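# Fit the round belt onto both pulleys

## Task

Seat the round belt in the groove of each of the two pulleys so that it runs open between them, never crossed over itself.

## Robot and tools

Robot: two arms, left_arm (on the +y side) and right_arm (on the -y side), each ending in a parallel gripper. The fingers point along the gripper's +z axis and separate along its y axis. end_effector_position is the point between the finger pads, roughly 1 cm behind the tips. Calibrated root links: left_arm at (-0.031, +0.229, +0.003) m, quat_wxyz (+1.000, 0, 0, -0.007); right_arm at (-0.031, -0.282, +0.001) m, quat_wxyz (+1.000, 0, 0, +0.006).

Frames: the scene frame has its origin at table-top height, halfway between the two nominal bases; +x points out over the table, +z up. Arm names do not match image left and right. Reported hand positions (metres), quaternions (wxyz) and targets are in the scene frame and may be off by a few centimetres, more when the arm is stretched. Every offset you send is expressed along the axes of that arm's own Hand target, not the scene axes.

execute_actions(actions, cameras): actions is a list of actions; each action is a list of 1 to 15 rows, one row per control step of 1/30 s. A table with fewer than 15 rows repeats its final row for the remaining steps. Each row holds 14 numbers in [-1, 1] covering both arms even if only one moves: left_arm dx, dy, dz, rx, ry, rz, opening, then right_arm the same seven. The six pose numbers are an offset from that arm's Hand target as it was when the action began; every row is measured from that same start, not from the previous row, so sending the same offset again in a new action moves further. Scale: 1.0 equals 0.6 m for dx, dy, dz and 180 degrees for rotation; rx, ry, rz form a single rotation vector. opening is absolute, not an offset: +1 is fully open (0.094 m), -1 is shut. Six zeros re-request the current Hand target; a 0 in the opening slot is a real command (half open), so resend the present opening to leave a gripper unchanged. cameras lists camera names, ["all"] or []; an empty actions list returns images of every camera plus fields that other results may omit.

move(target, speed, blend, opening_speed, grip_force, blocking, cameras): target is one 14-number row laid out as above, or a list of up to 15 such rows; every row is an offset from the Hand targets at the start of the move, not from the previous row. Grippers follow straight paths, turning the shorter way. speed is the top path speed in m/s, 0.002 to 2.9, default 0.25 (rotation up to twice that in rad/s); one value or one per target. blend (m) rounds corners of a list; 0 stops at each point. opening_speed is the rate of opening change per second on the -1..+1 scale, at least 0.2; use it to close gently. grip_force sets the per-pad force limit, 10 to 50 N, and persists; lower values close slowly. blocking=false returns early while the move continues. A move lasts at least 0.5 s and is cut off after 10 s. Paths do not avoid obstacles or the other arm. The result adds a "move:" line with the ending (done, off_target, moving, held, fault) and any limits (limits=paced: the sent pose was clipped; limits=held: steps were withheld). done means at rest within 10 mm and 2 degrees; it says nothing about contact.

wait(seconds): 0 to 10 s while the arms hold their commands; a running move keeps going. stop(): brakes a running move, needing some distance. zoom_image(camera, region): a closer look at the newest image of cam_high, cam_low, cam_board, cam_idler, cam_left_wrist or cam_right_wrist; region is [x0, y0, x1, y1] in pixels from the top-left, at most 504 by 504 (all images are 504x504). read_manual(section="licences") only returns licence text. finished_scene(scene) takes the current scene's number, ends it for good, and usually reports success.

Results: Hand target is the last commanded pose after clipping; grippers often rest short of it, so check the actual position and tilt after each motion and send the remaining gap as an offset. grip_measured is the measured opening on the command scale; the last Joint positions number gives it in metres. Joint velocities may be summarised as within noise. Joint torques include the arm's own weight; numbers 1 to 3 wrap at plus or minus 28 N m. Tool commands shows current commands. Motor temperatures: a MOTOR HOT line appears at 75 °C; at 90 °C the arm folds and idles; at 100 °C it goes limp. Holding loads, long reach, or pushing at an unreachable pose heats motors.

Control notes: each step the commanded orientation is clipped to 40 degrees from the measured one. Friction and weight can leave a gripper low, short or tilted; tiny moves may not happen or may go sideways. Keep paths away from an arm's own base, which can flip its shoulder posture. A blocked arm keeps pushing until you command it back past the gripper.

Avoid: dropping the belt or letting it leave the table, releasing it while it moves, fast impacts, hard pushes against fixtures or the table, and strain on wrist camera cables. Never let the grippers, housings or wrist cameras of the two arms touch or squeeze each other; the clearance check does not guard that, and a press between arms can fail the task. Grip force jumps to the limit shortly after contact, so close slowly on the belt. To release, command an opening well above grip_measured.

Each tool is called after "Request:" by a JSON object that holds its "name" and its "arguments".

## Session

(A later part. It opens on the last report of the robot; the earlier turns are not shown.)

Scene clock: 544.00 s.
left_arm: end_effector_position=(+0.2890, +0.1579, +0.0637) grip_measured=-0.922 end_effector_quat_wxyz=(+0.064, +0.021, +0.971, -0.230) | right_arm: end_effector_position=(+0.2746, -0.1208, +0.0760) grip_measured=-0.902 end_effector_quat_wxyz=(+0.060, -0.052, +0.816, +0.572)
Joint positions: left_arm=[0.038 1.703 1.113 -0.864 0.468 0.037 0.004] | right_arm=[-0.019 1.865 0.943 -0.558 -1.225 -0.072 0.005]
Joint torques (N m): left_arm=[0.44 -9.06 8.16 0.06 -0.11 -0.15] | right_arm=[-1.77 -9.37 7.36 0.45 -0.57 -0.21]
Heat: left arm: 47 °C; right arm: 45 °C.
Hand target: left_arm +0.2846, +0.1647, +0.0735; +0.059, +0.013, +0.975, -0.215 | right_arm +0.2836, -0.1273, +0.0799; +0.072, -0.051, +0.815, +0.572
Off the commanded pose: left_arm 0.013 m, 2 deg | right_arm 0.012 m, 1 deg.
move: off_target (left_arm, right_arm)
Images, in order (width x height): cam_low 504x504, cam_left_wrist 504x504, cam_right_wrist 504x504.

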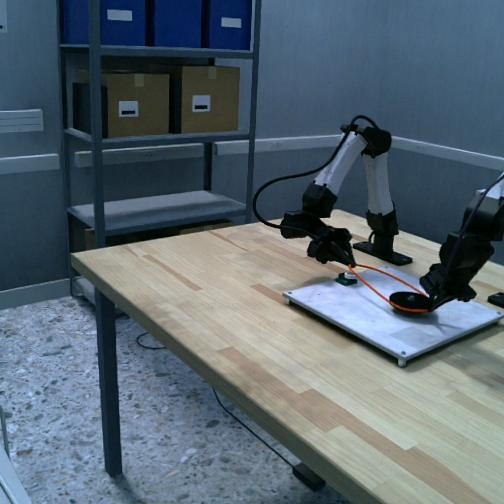

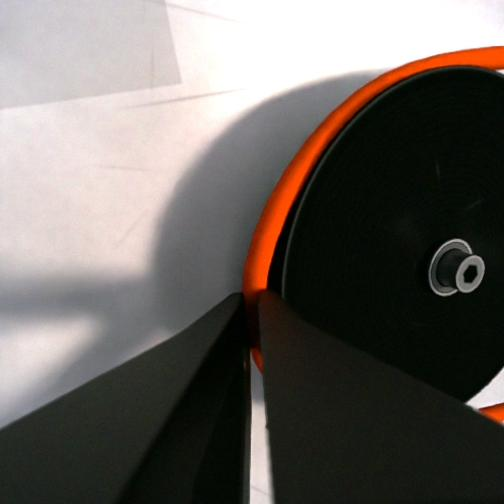

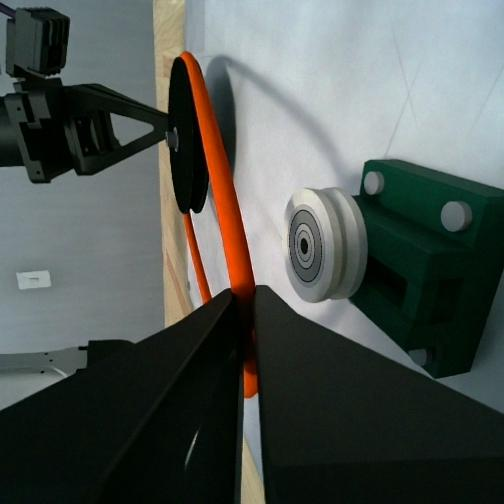

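Request:
{"name": "move", "arguments": {"target": [0,0.001,0.002,0,-0.027,0.013,-0.96,0,0,0,0,0,0,-0.96], "speed": 0.04, "cameras": ["cam_left_wrist","cam_right_wrist","cam_board"]}}

Request:
{"name": "zoom_image", "arguments": {"camera": "cam_right_wrist", "region": [120, 20, 320, 320]}}

Request:
{"name": "zoom_image", "arguments": {"camera": "cam_left_wrist", "region": [200, 30, 440, 330]}}

Request:
{"name": "zoom_image", "arguments": {"camera": "cam_board", "region": [344, 160, 504, 360]}}

Scene clock: 554.90 s.
left_arm: end_effector_position=(+0.2887, +0.1581, +0.0668) grip_measured=-0.922 end_effector_quat_wxyz=(+0.100, +0.029, +0.968, -0.227) | right_arm: end_effector_position=(+0.2746, -0.1208, +0.0761) grip_measured=-0.902 end_effector_quat_wxyz=(+0.060, -0.052, +0.816, +0.573)
Joint positions: left_arm=[0.038 1.639 1.045 -0.785 0.467 0.037 0.004] | right_arm=[-0.019 1.865 0.943 -0.558 -1.226 -0.072 0.005]
Joint torques (N m): left_arm=[0.68 -9.2 5.6 0.53 -0.06 -0.12] | right_arm=[-1.5 -9.48 7.53 0.47 -0.62 -0.21]
Heat: left arm: 49 °C; right arm: 44 °C.
Hand target: left_arm +0.2846, +0.1648, +0.0721; +0.105, +0.023, +0.971, -0.214 | right_arm +0.2836, -0.1273, +0.0798; +0.072, -0.051, +0.815, +0.572
Off the commanded pose: left_arm 0.009 m, 2 deg | right_arm 0.012 m, 1 deg.
move: off_target (right_arm)
Images, in order (width x height): cam_board 504x504, cam_left_wrist 504x504, cam_right_wrist 504x504.

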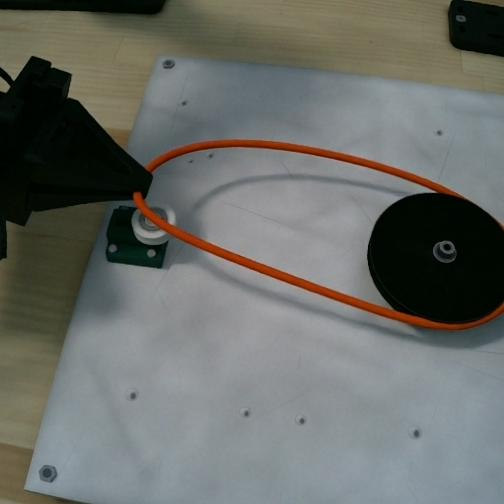

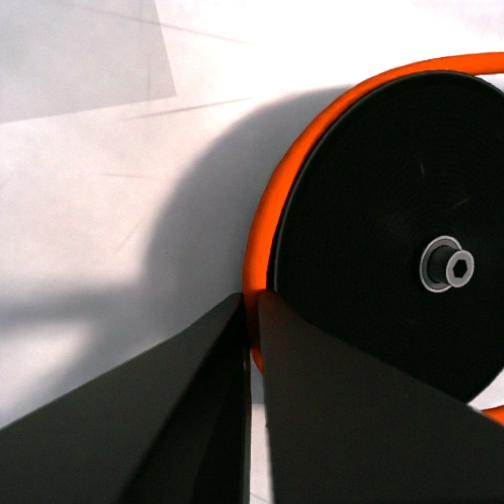

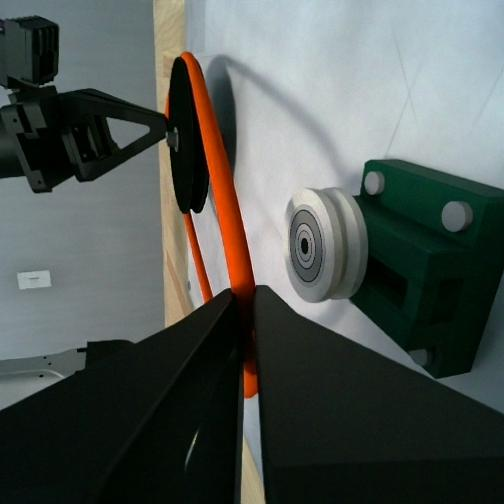

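Scaled by 1.680 from the camera's 504x504 image, which has a finer 720x720 frame.

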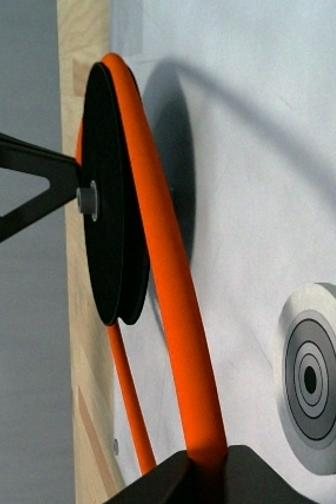

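Scaled by 1.680 from the camera's 504x504 image, which has a finer 720x720 frame.

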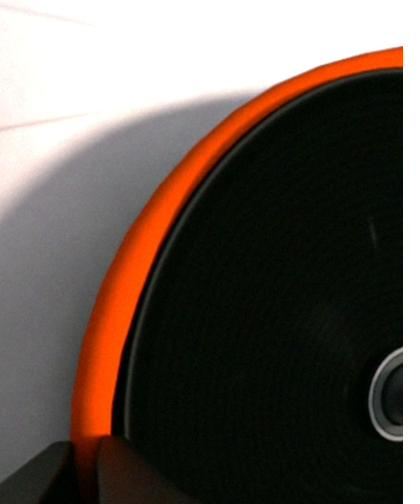

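Scaled by 2.520 from the camera's 504x504 image, which has a finer 720x720 frame.

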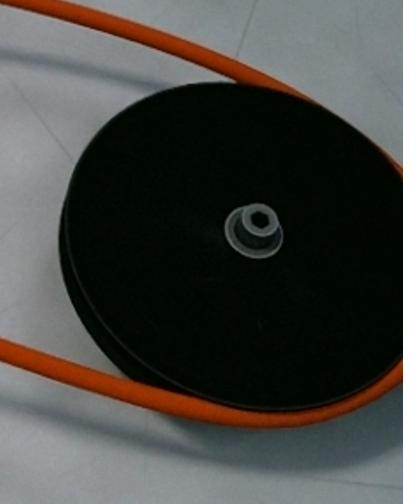

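Request:
{"name": "move", "arguments": {"target": [[0,0.004,0.01,0,0,0,-0.96,0,0.007,0.02,0,0,0,-0.96],[0.012,0.004,0.01,0,-0.01,0.005,-0.96,0,0.007,0.02,0,0,0,-0.96],[0.012,0.004,0.01,0,-0.01,0.005,-0.96,0,-0.002,-0.005,0,0,0,-0.96]], "speed": 0.05, "cameras": ["cam_left_wrist","cam_right_wrist","cam_board"]}}

Request:
{"name": "zoom_image", "arguments": {"camera": "cam_right_wrist", "region": [120, 20, 320, 320]}}

Request:
{"name": "zoom_image", "arguments": {"camera": "cam_left_wrist", "region": [200, 30, 440, 330]}}

Request:
{"name": "zoom_image", "arguments": {"camera": "cam_board", "region": [344, 160, 504, 360]}}

Scene clock: 567.53 s.
left_arm: end_effector_position=(+0.2875, +0.1583, +0.0627) grip_measured=-0.923 end_effector_quat_wxyz=(+0.129, +0.036, +0.965, -0.225) | right_arm: end_effector_position=(+0.2751, -0.1227, +0.0765) grip_measured=-0.902 end_effector_quat_wxyz=(+0.061, -0.055, +0.815, +0.574)
Joint positions: left_arm=[0.038 1.594 0.968 -0.692 0.465 0.037 0.004] | right_arm=[-0.026 1.873 0.954 -0.584 -1.229 -0.101 0.005]
Joint torques (N m): left_arm=[0.57 -8.23 5.44 0.5 -0.04 -0.11] | right_arm=[-2.02 -9.44 7.19 0.33 -0.6 -0.2]
Heat: left arm: 49 °C; right arm: 44 °C.
Hand target: left_arm +0.2789, +0.1645, +0.0642; +0.122, +0.028, +0.969, -0.213 | right_arm +0.2836, -0.1306, +0.0797; +0.072, -0.051, +0.815, +0.572
Off the commanded pose: left_arm 0.011 m, 2 deg | right_arm 0.012 m, 1 deg.
move: off_target (left_arm, right_arm)
Images, in order (width x height): cam_board 504x504, cam_left_wrist 504x504, cam_right_wrist 504x504.

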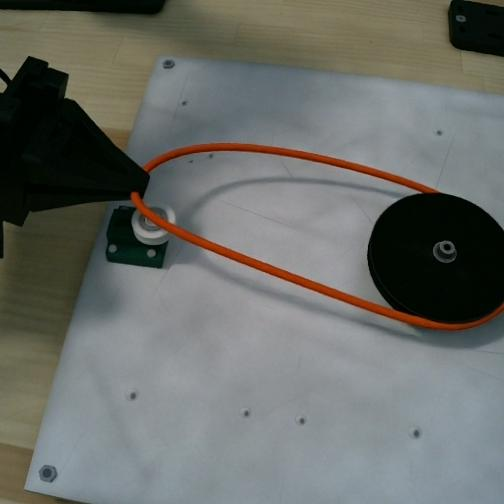

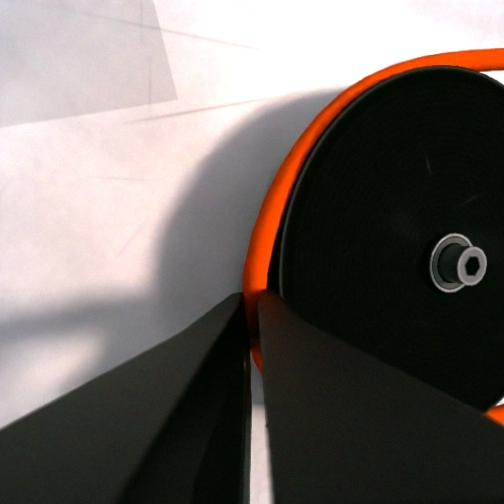

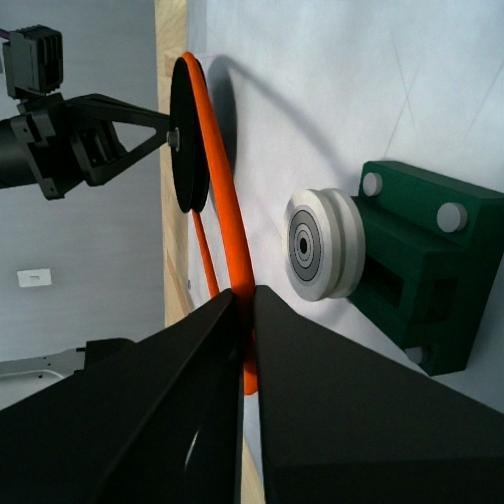

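Scaled by 1.680 from the camera's 504x504 image, which has a finer 720x720 frame.

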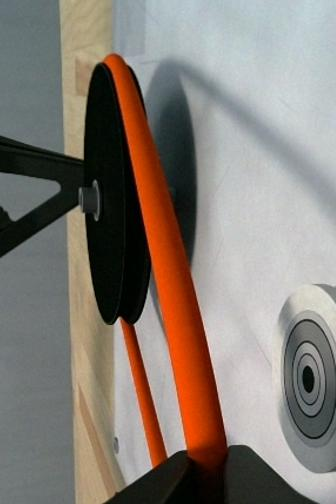

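Scaled by 1.680 from the camera's 504x504 image, which has a finer 720x720 frame.

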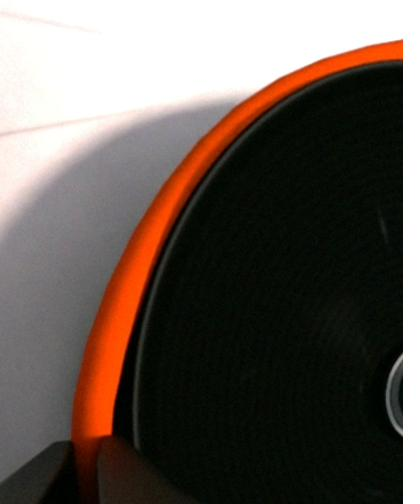

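Scaled by 2.520 from the camera's 504x504 image, which has a finer 720x720 frame.

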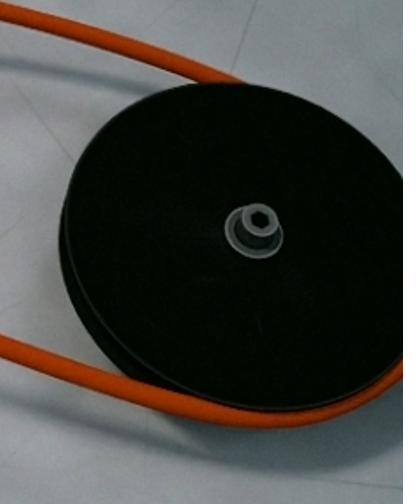

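Request:
{"name": "move", "arguments": {"target": [[0,0,0,0,0,0,-0.84,0,0,0,0,0,0,-0.96],[0,0,-0.13,0,0,0,-0.84,0,0,0,0,0,0,-0.96]], "speed": 0.06, "opening_speed": 0.5, "cameras": ["cam_low","cam_board","cam_right_wrist","cam_left_wrist"]}}

Request:
{"name": "zoom_image", "arguments": {"camera": "cam_right_wrist", "region": [120, 20, 320, 320]}}

Request:
{"name": "zoom_image", "arguments": {"camera": "cam_board", "region": [344, 160, 504, 360]}}

Request:
{"name": "zoom_image", "arguments": {"camera": "cam_low", "region": [350, 250, 470, 350]}}

Scene clock: 604.73 s.
left_arm: end_effector_position=(+0.2586, +0.1968, +0.1205) grip_measured=-0.842 end_effector_quat_wxyz=(+0.105, +0.020, +0.971, -0.213) | right_arm: end_effector_position=(+0.2749, -0.1254, +0.0764) grip_measured=-0.902 end_effector_quat_wxyz=(+0.059, -0.048, +0.815, +0.574)
Joint positions: left_arm=[0.171 1.489 1.125 -1.065 0.46 0.164 0.007] | right_arm=[-0.035 1.873 0.954 -0.596 -1.229 -0.103 0.005]
Joint torques (N m): left_arm=[0.18 -7.16 8.65 0.5 0.28 0.05] | right_arm=[-1.25 -9.47 7.24 0.41 -0.59 -0.23]
Heat: left arm: 48 °C; right arm: 45 °C.
Hand target: left_arm +0.2616, +0.1973, +0.1329; +0.122, +0.028, +0.969, -0.213 | right_arm +0.2836, -0.1306, +0.0797; +0.072, -0.051, +0.815, +0.572
Off the commanded pose: left_arm 0.013 m, 2 deg | right_arm 0.011 m, 2 deg.
move: off_target (left_arm, right_arm)
Images, in order (width x height): cam_low 504x504, cam_board 504x504, cam_left_wrist 504x504, cam_right_wrist 504x504.

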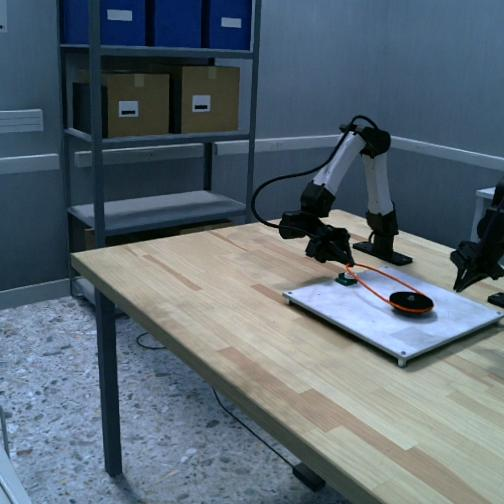

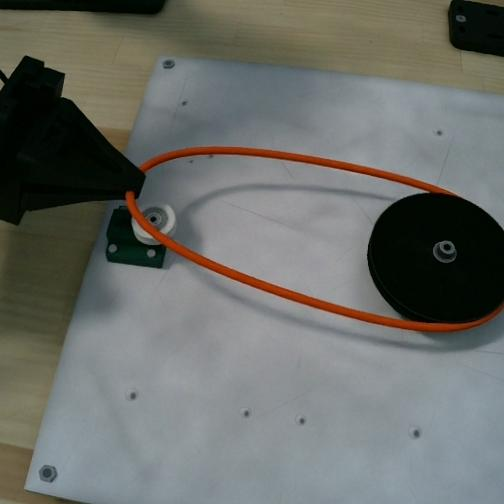

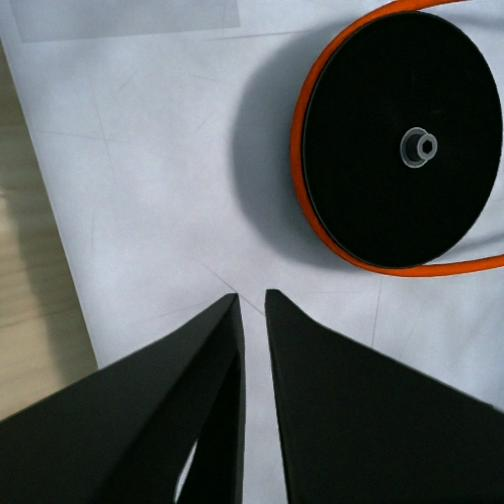

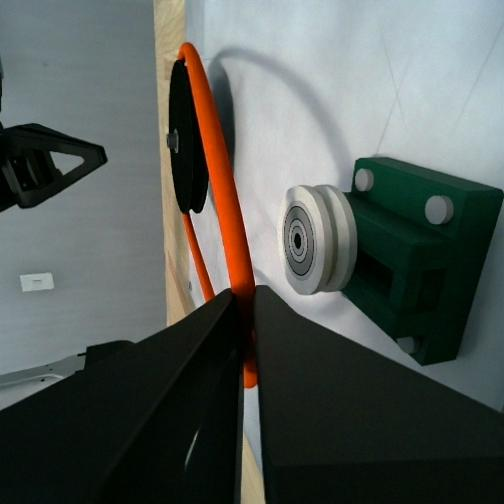

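Scaled by 1.680 from the camera's 504x504 image, which has a finer 720x720 frame.

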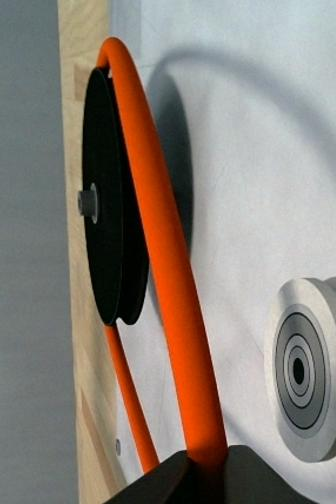

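Scaled by 2.520 from the camera's 504x504 image, which has a finer 720x720 frame.

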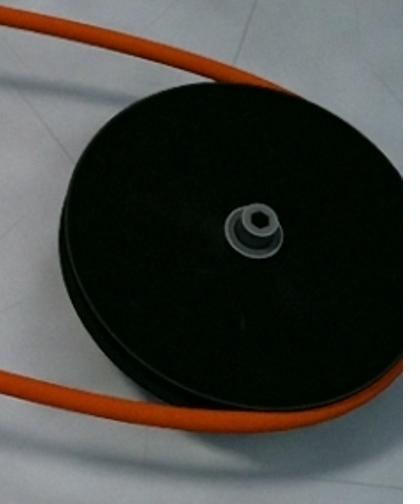

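Scaled by 4.200 from the camera's 504x504 image, which has a finer 720x720 frame.

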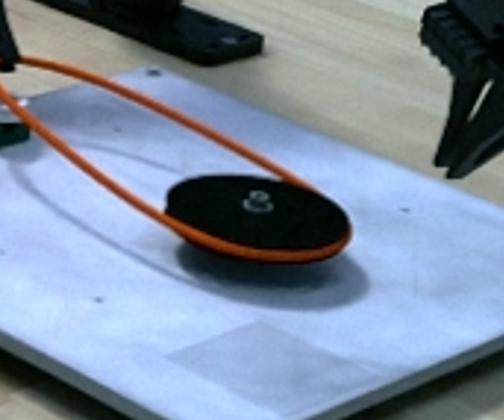

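Request:
{"name": "move", "arguments": {"target": [[0,0,0,0,0,0,-0.84,0,0,0,0,0,0,-0.86],[0,0,0,0,0,0,-0.84,0,0,-0.0167,0,0,0,-0.86],[0,0,0,0,0,0,-0.84,0,0,-0.0167,0,0,0,-0.96]], "speed": 0.04, "opening_speed": 0.5, "cameras": ["cam_idler","cam_board","cam_right_wrist"]}}

Request:
{"name": "zoom_image", "arguments": {"camera": "cam_right_wrist", "region": [120, 20, 320, 320]}}

Scene clock: 621.77 s.
left_arm: end_effector_position=(+0.2584, +0.1967, +0.1205) grip_measured=-0.842 end_effector_quat_wxyz=(+0.104, +0.020, +0.971, -0.213) | right_arm: end_effector_position=(+0.2736, -0.1326, +0.0801) grip_measured=-0.902 end_effector_quat_wxyz=(+0.057, -0.051, +0.815, +0.575)
Joint positions: left_arm=[0.171 1.489 1.125 -1.066 0.46 0.165 0.007] | right_arm=[-0.059 1.884 0.987 -0.705 -1.231 -0.195 0.005]
Joint torques (N m): left_arm=[0.18 -7.16 8.72 0.5 0.29 0.04] | right_arm=[-1.73 -9.66 7.39 0.32 -0.54 -0.18]
Heat: left arm: 48 °C; right arm: 45 °C.
Hand target: left_arm +0.2615, +0.1973, +0.1329; +0.122, +0.028, +0.969, -0.213 | right_arm +0.2830, -0.1400, +0.0830; +0.072, -0.051, +0.815, +0.572
Off the commanded pose: left_arm 0.013 m, 2 deg | right_arm 0.012 m, 2 deg.
move: off_target (left_arm, right_arm); target 3's new opening was sent with right_arm's hand 0.012 m and 2 deg from that target
Images, in order (width x height): cam_board 504x504, cam_idler 504x504, cam_right_wrist 504x504.

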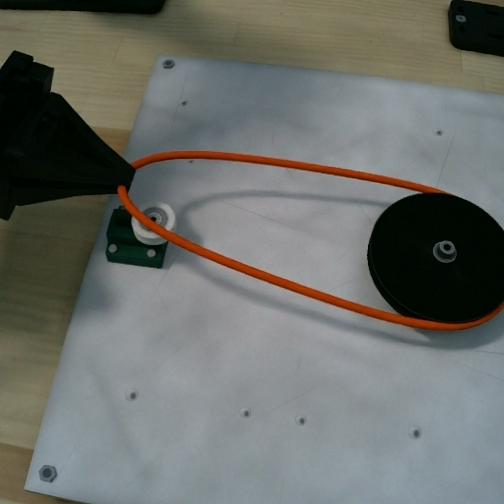

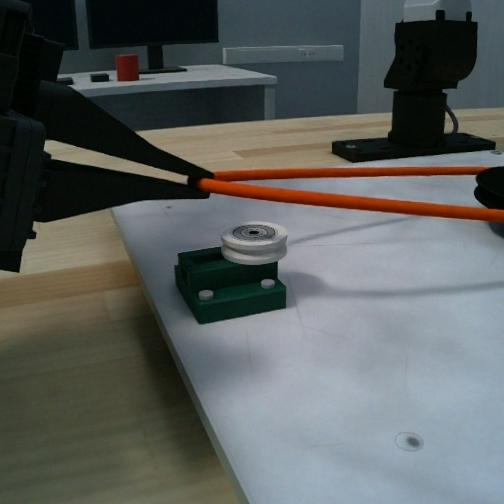

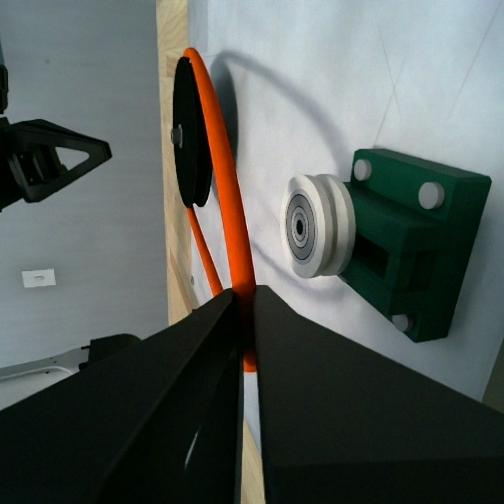

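Scaled by 1.680 from the camera's 504x504 image, which has a finer 720x720 frame.

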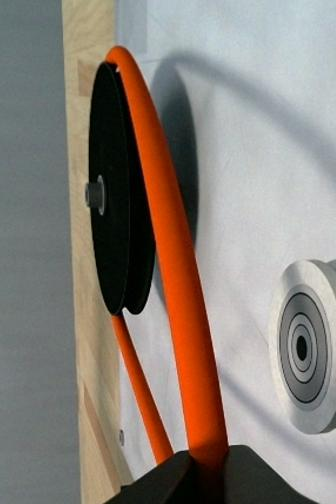

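Request:
{"name": "move", "arguments": {"target": [[0,0,0,0,0,0,-0.84,0,0,0,0,0,0,-0.85],[0,0,0,0,0,0,-0.84,0,0,-0.0167,0,0,0,-0.85],[0,0,0,0,0,0,-0.84,0,0,-0.0167,0,0,0,-0.96]], "speed": 0.04, "opening_speed": 0.5, "cameras": ["cam_idler","cam_board","cam_right_wrist"]}}

Request:
{"name": "zoom_image", "arguments": {"camera": "cam_right_wrist", "region": [120, 20, 320, 320]}}

Scene clock: 633.13 s.
left_arm: end_effector_position=(+0.2584, +0.1967, +0.1205) grip_measured=-0.842 end_effector_quat_wxyz=(+0.104, +0.020, +0.971, -0.213) | right_arm: end_effector_position=(+0.2761, -0.1471, +0.0845) grip_measured=-0.958 end_effector_quat_wxyz=(+0.064, -0.045, +0.815, +0.575)
Joint positions: left_arm=[0.171 1.489 1.125 -1.066 0.46 0.165 0.007] | right_arm=[-0.108 1.897 1.023 -0.813 -1.231 -0.288 0.002]
Joint torques (N m): left_arm=[0.14 -7.13 8.66 0.48 0.29 0.04] | right_arm=[-0.31 -9.33 7.17 0.19 -0.55 -0.19]
Heat: left arm: 48 °C; right arm: 46 °C.
Hand target: left_arm +0.2615, +0.1973, +0.1329; +0.122, +0.028, +0.969, -0.213 | right_arm +0.2824, -0.1495, +0.0864; +0.072, -0.051, +0.815, +0.572
Off the commanded pose: left_arm 0.013 m, 2 deg | right_arm 0.007 m, 1 deg.
move: off_target (left_arm)
Images, in order (width x height): cam_board 504x504, cam_idler 504x504, cam_right_wrist 504x504.

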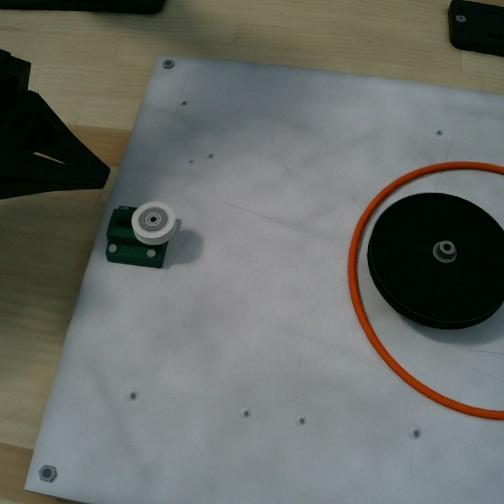

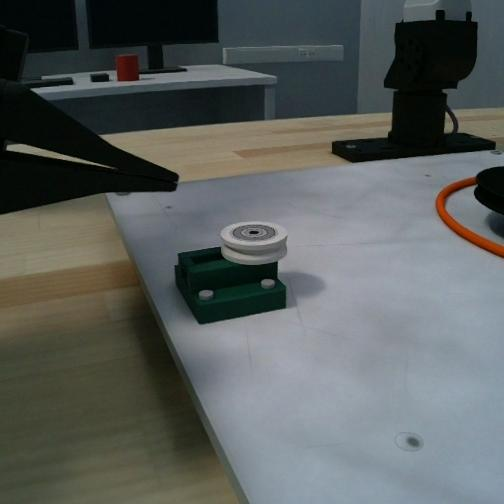

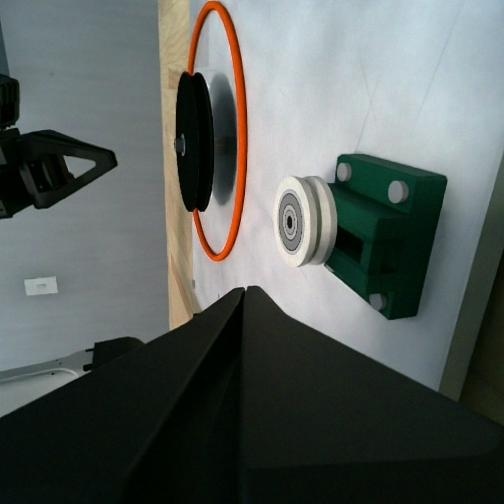

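Scaled by 1.680 from the camera's 504x504 image, which has a finer 720x720 frame.

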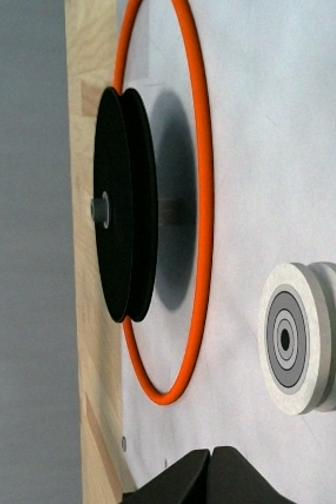

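Request:
{"name": "wait", "arguments": {"seconds": 0.1, "cameras": ["all"]}}

Request:
{"name": "zoom_image", "arguments": {"camera": "cam_low", "region": [350, 250, 470, 350]}}

Request:
{"name": "zoom_image", "arguments": {"camera": "cam_right_wrist", "region": [160, 0, 280, 280]}}

Scene clock: 642.47 s.
left_arm: end_effector_position=(+0.2584, +0.1967, +0.1205) grip_measured=-0.842 end_effector_quat_wxyz=(+0.104, +0.020, +0.971, -0.213) | right_arm: end_effector_position=(+0.2760, -0.1471, +0.0845) grip_measured=-0.958 end_effector_quat_wxyz=(+0.064, -0.045, +0.815, +0.575)
Joint positions: left_arm=[0.171 1.489 1.125 -1.066 0.46 0.165 0.007] | right_arm=[-0.108 1.897 1.023 -0.813 -1.231 -0.288 0.002]
Joint torques (N m): left_arm=[0.24 -7.12 8.7 0.48 0.26 0.04] | right_arm=[-0.34 -9.54 7.35 0.21 -0.52 -0.21]
Heat: left arm: 48 °C; right arm: 46 °C.
Hand target: left_arm +0.2615, +0.1973, +0.1329; +0.122, +0.028, +0.969, -0.213 | right_arm +0.2824, -0.1495, +0.0864; +0.072, -0.051, +0.815, +0.572
Tool commands: left_gripper/opening=-0.84 right_gripper/opening=-0.96
Off the commanded pose: left_arm 0.013 m, 2 deg | right_arm 0.007 m, 1 deg.
wait: 0.10 s; at rest from the start

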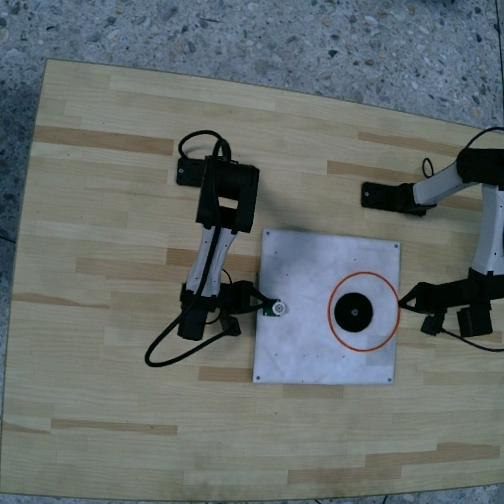

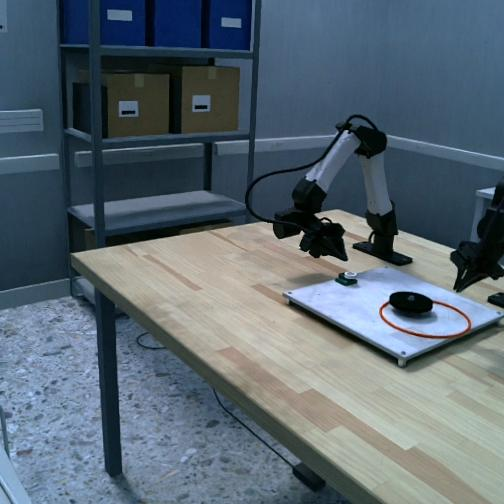

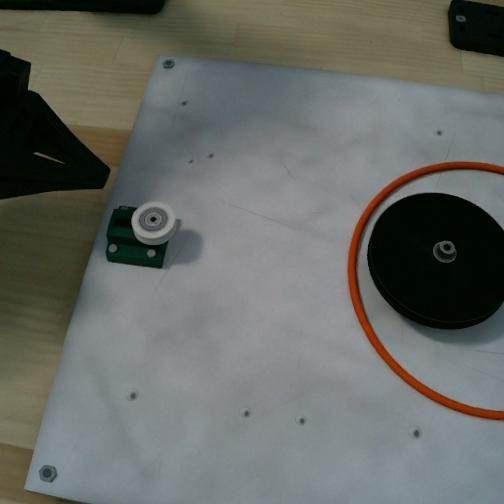

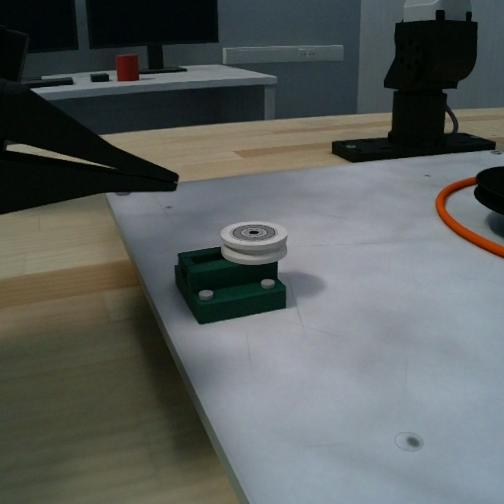

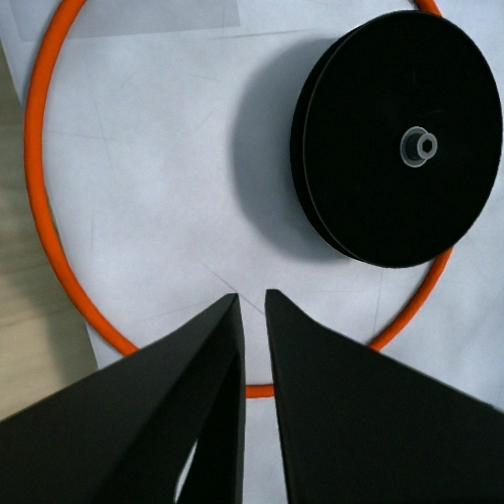

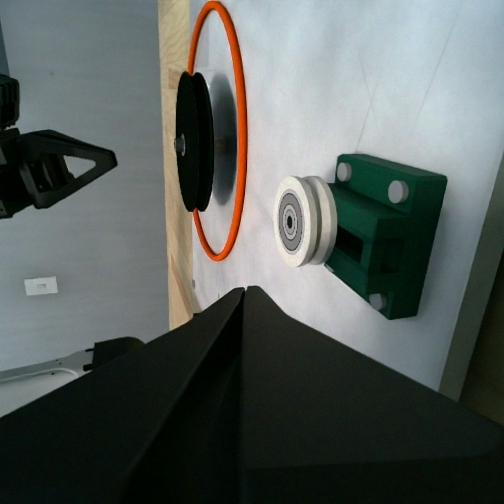

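Scaled by 4.200 from the camera's 504x504 image, which has a finer 720x720 frame.

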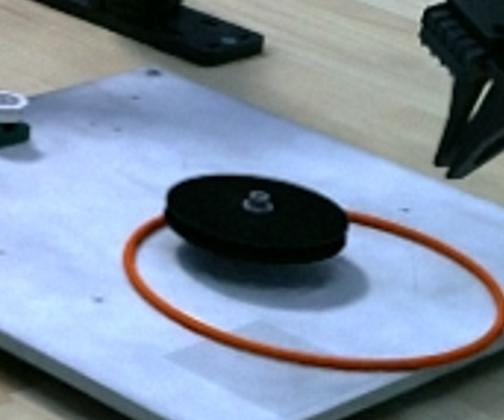

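Scaled by 1.800 from the camera's 504x504 image, which has a finer 720x720 frame.

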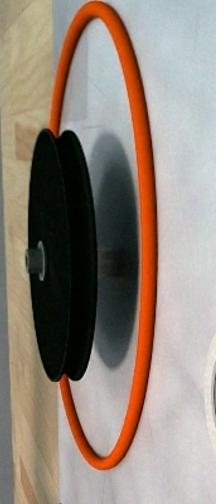

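Request:
{"name": "move", "arguments": {"target": [[0,0,0,0,0,0,-0.84,-0.002,0.078,0.2475,0.249,0.046,0.0505,-0.96],[0,0,0,0,0,0,-0.84,-0.002,0.078,0.2475,0.249,0.046,0.0505,-0.5]], "speed": 0.15, "cameras": ["cam_board","cam_right_wrist","cam_high"]}}

Scene clock: 679.10 s.
left_arm: end_effector_position=(+0.2584, +0.1967, +0.1205) grip_measured=-0.842 end_effector_quat_wxyz=(+0.104, +0.020, +0.971, -0.213) | right_arm: end_effector_position=(+0.2787, +0.0035, +0.0761) grip_measured=-0.502 end_effector_quat_wxyz=(-0.024, +0.002, +0.975, +0.219)
Joint positions: left_arm=[0.171 1.489 1.125 -1.066 0.46 0.165 0.007] | right_arm=[0.576 1.957 1.501 -0.899 -0.391 0.634 0.023]
Joint torques (N m): left_arm=[0.28 -7.12 8.66 0.5 0.28 0.05] | right_arm=[0.46 -11.74 9.14 0.74 -0.1 -0.02]
Motor temperatures (°C): left_arm=[25 48 44 24 25 23 28] | right_arm=[24 47 34 26 27 22 26]
Heat: left arm: 48 °C; right arm: 47 °C.
Hand target: left_arm +0.2615, +0.1973, +0.1329; +0.122, +0.028, +0.969, -0.213 | right_arm +0.2846, +0.0061, +0.0802; -0.016, +0.004, +0.976, +0.218
Off the commanded pose: left_arm 0.013 m, 2 deg | right_arm 0.008 m, 1 deg.
move: off_target (left_arm)
Images, in order (width x height): cam_high 504x504, cam_board 504x504, cam_right_wrist 504x504.

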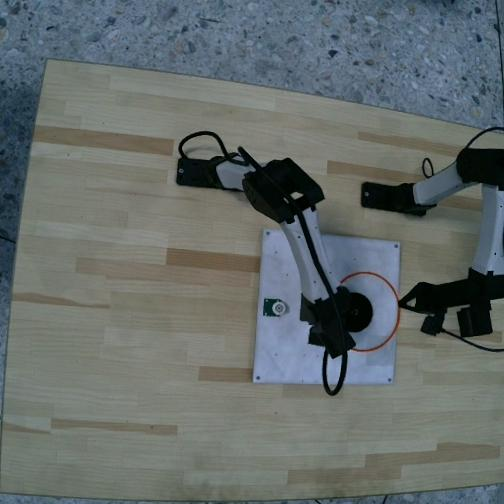

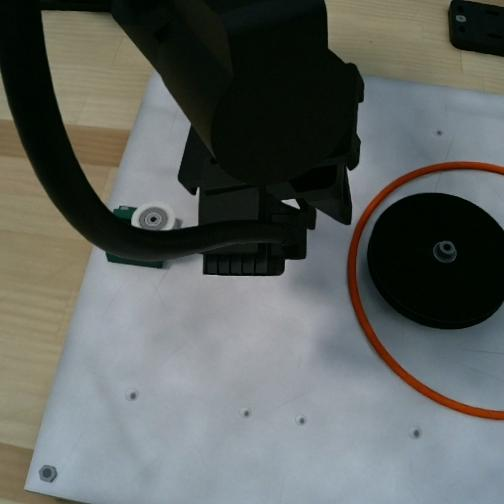

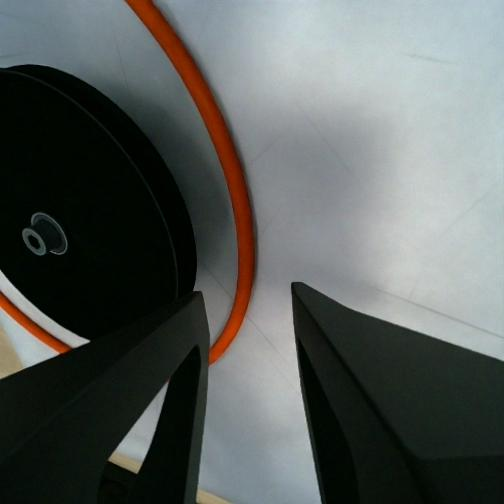

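Request:
{"name": "move", "arguments": {"target": [-0.025,0.083,0.05,0.001,0.072,-0.034,-0.4,0,0,0,0,0,0,-0.5], "speed": 0.12, "cameras": ["cam_board","cam_left_wrist","cam_high","cam_low"]}}

Request:
{"name": "zoom_image", "arguments": {"camera": "cam_low", "region": [350, 220, 500, 350]}}

Scene clock: 706.77 s.
left_arm: end_effector_position=(+0.2859, +0.2261, +0.0888) grip_measured=-0.402 end_effector_quat_wxyz=(+0.001, -0.004, +0.975, -0.222) | right_arm: end_effector_position=(+0.2787, +0.0035, +0.0761) grip_measured=-0.502 end_effector_quat_wxyz=(-0.024, +0.002, +0.975, +0.219)
Joint positions: left_arm=[0.239 1.821 1.371 -1.223 0.436 0.24 0.028] | right_arm=[0.576 1.957 1.501 -0.899 -0.391 0.634 0.023]
Joint torques (N m): left_arm=[0.25 -6.74 8.12 0 0.06 0.05] | right_arm=[0.32 -11.66 8.99 0.73 -0.14 0.02]
Heat: left arm: 48 °C; right arm: 49 °C.
Hand target: left_arm +0.2880, +0.2299, +0.0900; +0.000, +0.000, +0.976, -0.217 | right_arm +0.2846, +0.0061, +0.0802; -0.016, +0.004, +0.976, +0.218
Off the commanded pose: left_arm 0.004 m, 1 deg | right_arm 0.008 m, 1 deg.
move: done
Images, in order (width x height): cam_high 504x504, cam_low 504x504, cam_board 504x504, cam_left_wrist 504x504.

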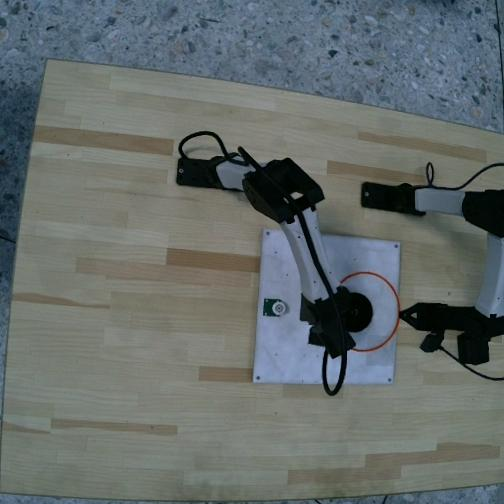

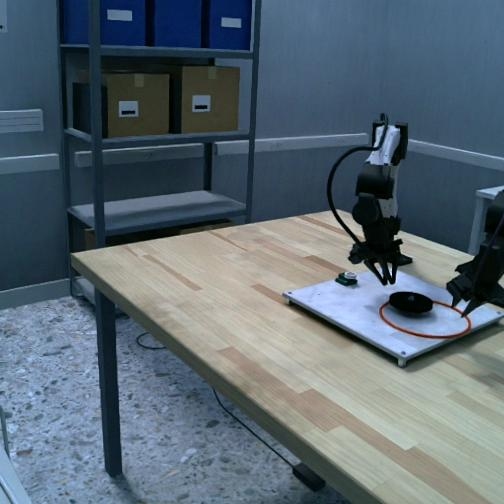

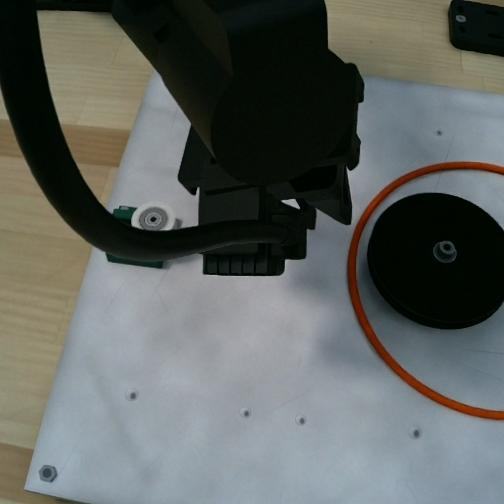

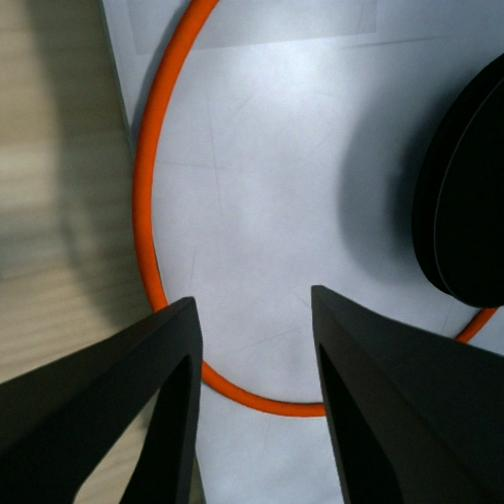

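Scaled by 3.360 from the camera's 504x504 image, which has a finer 720x720 frame.

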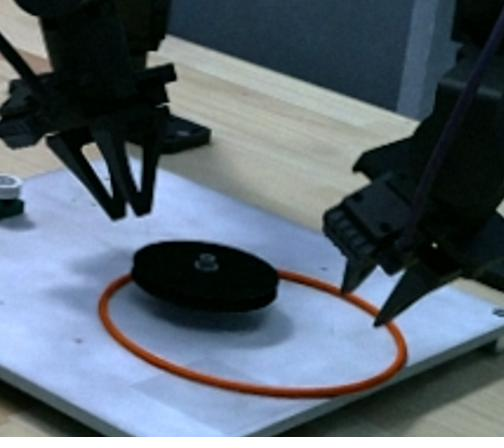

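Request:
{"name": "move", "arguments": {"target": [-0.0133,-0.028,0.0607,0,0,0,-0.4,0,0,0,0,0,0,-0.5], "speed": 0.1, "cameras": ["cam_left_wrist","cam_low"]}}

Request:
{"name": "zoom_image", "arguments": {"camera": "cam_low", "region": [350, 220, 500, 350]}}

Scene clock: 725.17 s.
left_arm: end_effector_position=(+0.2936, +0.1987, +0.0691) grip_measured=-0.402 end_effector_quat_wxyz=(+0.000, +0.003, +0.976, -0.219) | right_arm: end_effector_position=(+0.2787, +0.0035, +0.0761) grip_measured=-0.502 end_effector_quat_wxyz=(-0.024, +0.002, +0.975, +0.219)
Joint positions: left_arm=[0.149 1.842 1.32 -1.114 0.436 0.155 0.028] | right_arm=[0.576 1.957 1.501 -0.899 -0.391 0.634 0.023]
Joint torques (N m): left_arm=[-0.29 -6.87 5.61 0.38 0.14 -0.18] | right_arm=[0.24 -11.74 9.13 0.7 -0.11 0.01]
Heat: left arm: 47 °C; right arm: 49 °C.
Hand target: left_arm +0.2961, +0.1992, +0.0640; +0.000, +0.000, +0.976, -0.217 | right_arm +0.2846, +0.0061, +0.0802; -0.016, +0.004, +0.976, +0.218
Off the commanded pose: left_arm 0.006 m, 0 deg | right_arm 0.008 m, 1 deg.
move: done
Images, in order (width x height): cam_low 504x504, cam_left_wrist 504x504.

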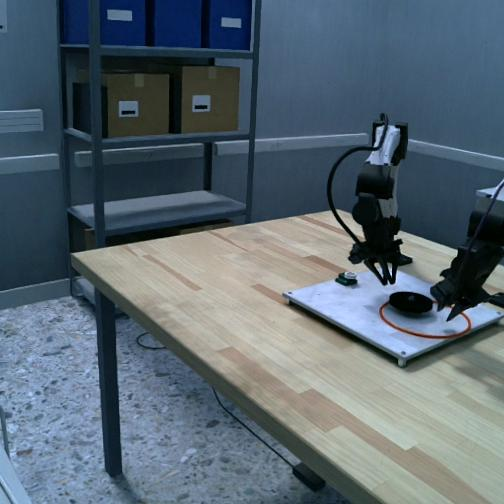

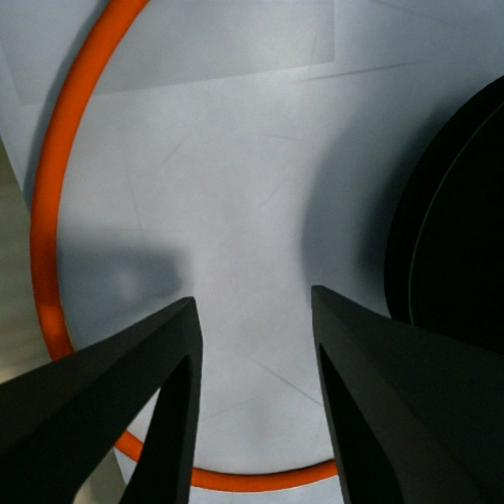

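Scaled by 3.360 from the camera's 504x504 image, which has a finer 720x720 frame.

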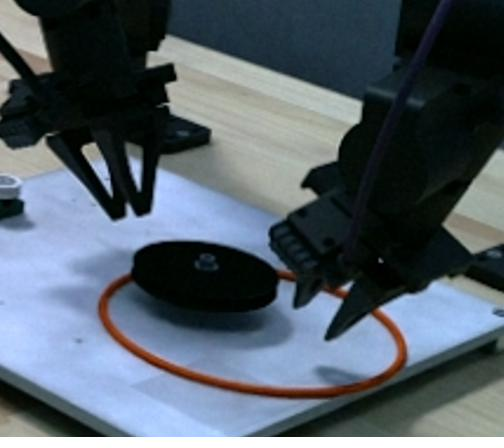

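Request:
{"name": "move", "arguments": {"target": [-0.004,0.063,-0.007,0,0,0,-0.4,0,0,0,0,0,0,-0.5], "speed": 0.1, "cameras": ["cam_left_wrist","cam_low"]}}

Request:
{"name": "zoom_image", "arguments": {"camera": "cam_low", "region": [350, 220, 500, 350]}}

Scene clock: 732.17 s.
left_arm: end_effector_position=(+0.2919, +0.2321, +0.0516) grip_measured=-0.402 end_effector_quat_wxyz=(-0.007, -0.007, +0.975, -0.222) | right_arm: end_effector_position=(+0.2787, +0.0035, +0.0761) grip_measured=-0.502 end_effector_quat_wxyz=(-0.024, +0.002, +0.975, +0.219)
Joint positions: left_arm=[0.252 1.9 1.32 -1.113 0.433 0.248 0.028] | right_arm=[0.576 1.957 1.501 -0.899 -0.391 0.634 0.023]
Joint torques (N m): left_arm=[-0.18 -7.01 7.94 0.14 0.11 0.06] | right_arm=[0.39 -11.69 9.06 0.71 -0.12 0]
Heat: left arm: 47 °C; right arm: 50 °C.
Hand target: left_arm +0.2985, +0.2352, +0.0519; +0.000, +0.000, +0.976, -0.217 | right_arm +0.2846, +0.0061, +0.0802; -0.016, +0.004, +0.976, +0.218
Off the commanded pose: left_arm 0.007 m, 1 deg | right_arm 0.008 m, 1 deg.
move: done
Images, in order (width x height): cam_low 504x504, cam_left_wrist 504x504.

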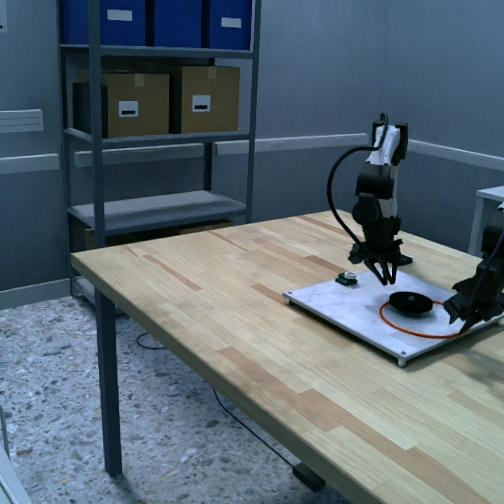

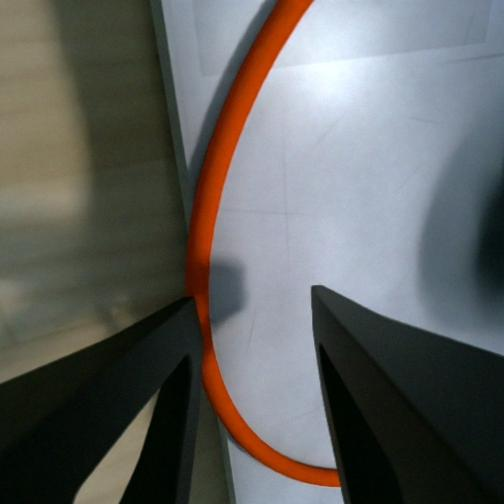

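Scaled by 3.360 from the camera's 504x504 image, which has a finer 720x720 frame.

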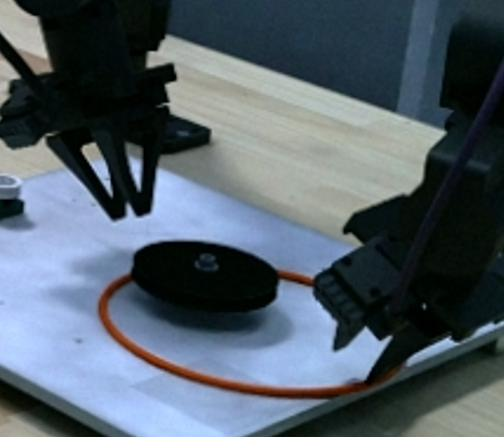

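Request:
{"name": "move", "arguments": {"target": [[0,0.0257,-0.012,0,0,0,-0.4,0,0,0,0,0,0,-0.5],[0,0.0387,0.016,0,0,0,-0.4,0,0,0,0,0,0,-0.5]], "speed": 0.08, "cameras": ["cam_left_wrist","cam_low"]}}

Request:
{"name": "zoom_image", "arguments": {"camera": "cam_low", "region": [350, 220, 500, 350]}}

Scene clock: 741.97 s.
left_arm: end_effector_position=(+0.2967, +0.2493, +0.0391) grip_measured=-0.402 end_effector_quat_wxyz=(-0.002, -0.006, +0.975, -0.222) | right_arm: end_effector_position=(+0.2787, +0.0035, +0.0761) grip_measured=-0.502 end_effector_quat_wxyz=(-0.024, +0.002, +0.975, +0.219)
Joint positions: left_arm=[0.298 1.947 1.332 -1.091 0.428 0.301 0.028] | right_arm=[0.576 1.957 1.501 -0.899 -0.391 0.634 0.023]
Joint torques (N m): left_arm=[-0.01 -7.42 5.41 0.23 0.07 0.07] | right_arm=[0.27 -11.88 8.91 0.74 -0.09 0.02]
Heat: left arm: 47 °C; right arm: 50 °C.
Hand target: left_arm +0.2984, +0.2522, +0.0333; +0.000, +0.000, +0.976, -0.217 | right_arm +0.2846, +0.0061, +0.0802; -0.016, +0.004, +0.976, +0.218
Off the commanded pose: left_arm 0.007 m, 1 deg | right_arm 0.008 m, 1 deg.
move: done
Images, in order (width x height): cam_low 504x504, cam_left_wrist 504x504.

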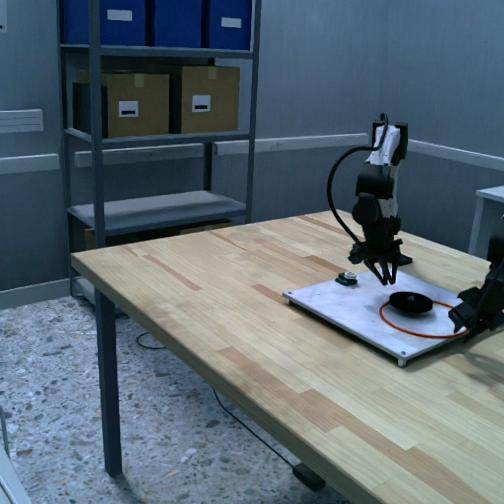

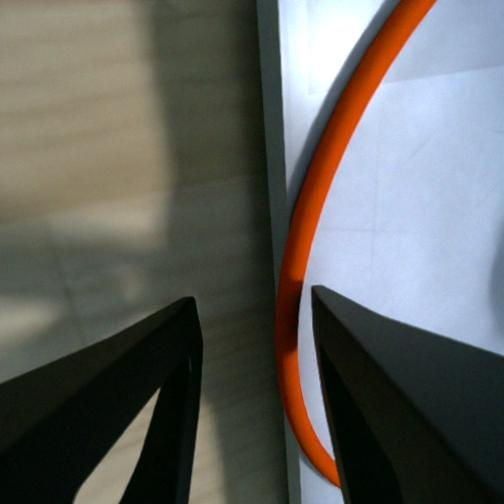

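Scaled by 3.360 from the camera's 504x504 image, which has a finer 720x720 frame.

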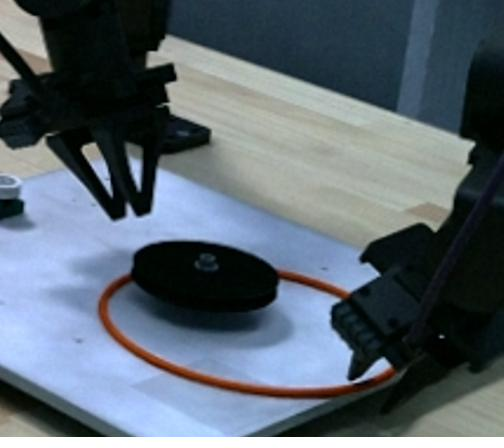

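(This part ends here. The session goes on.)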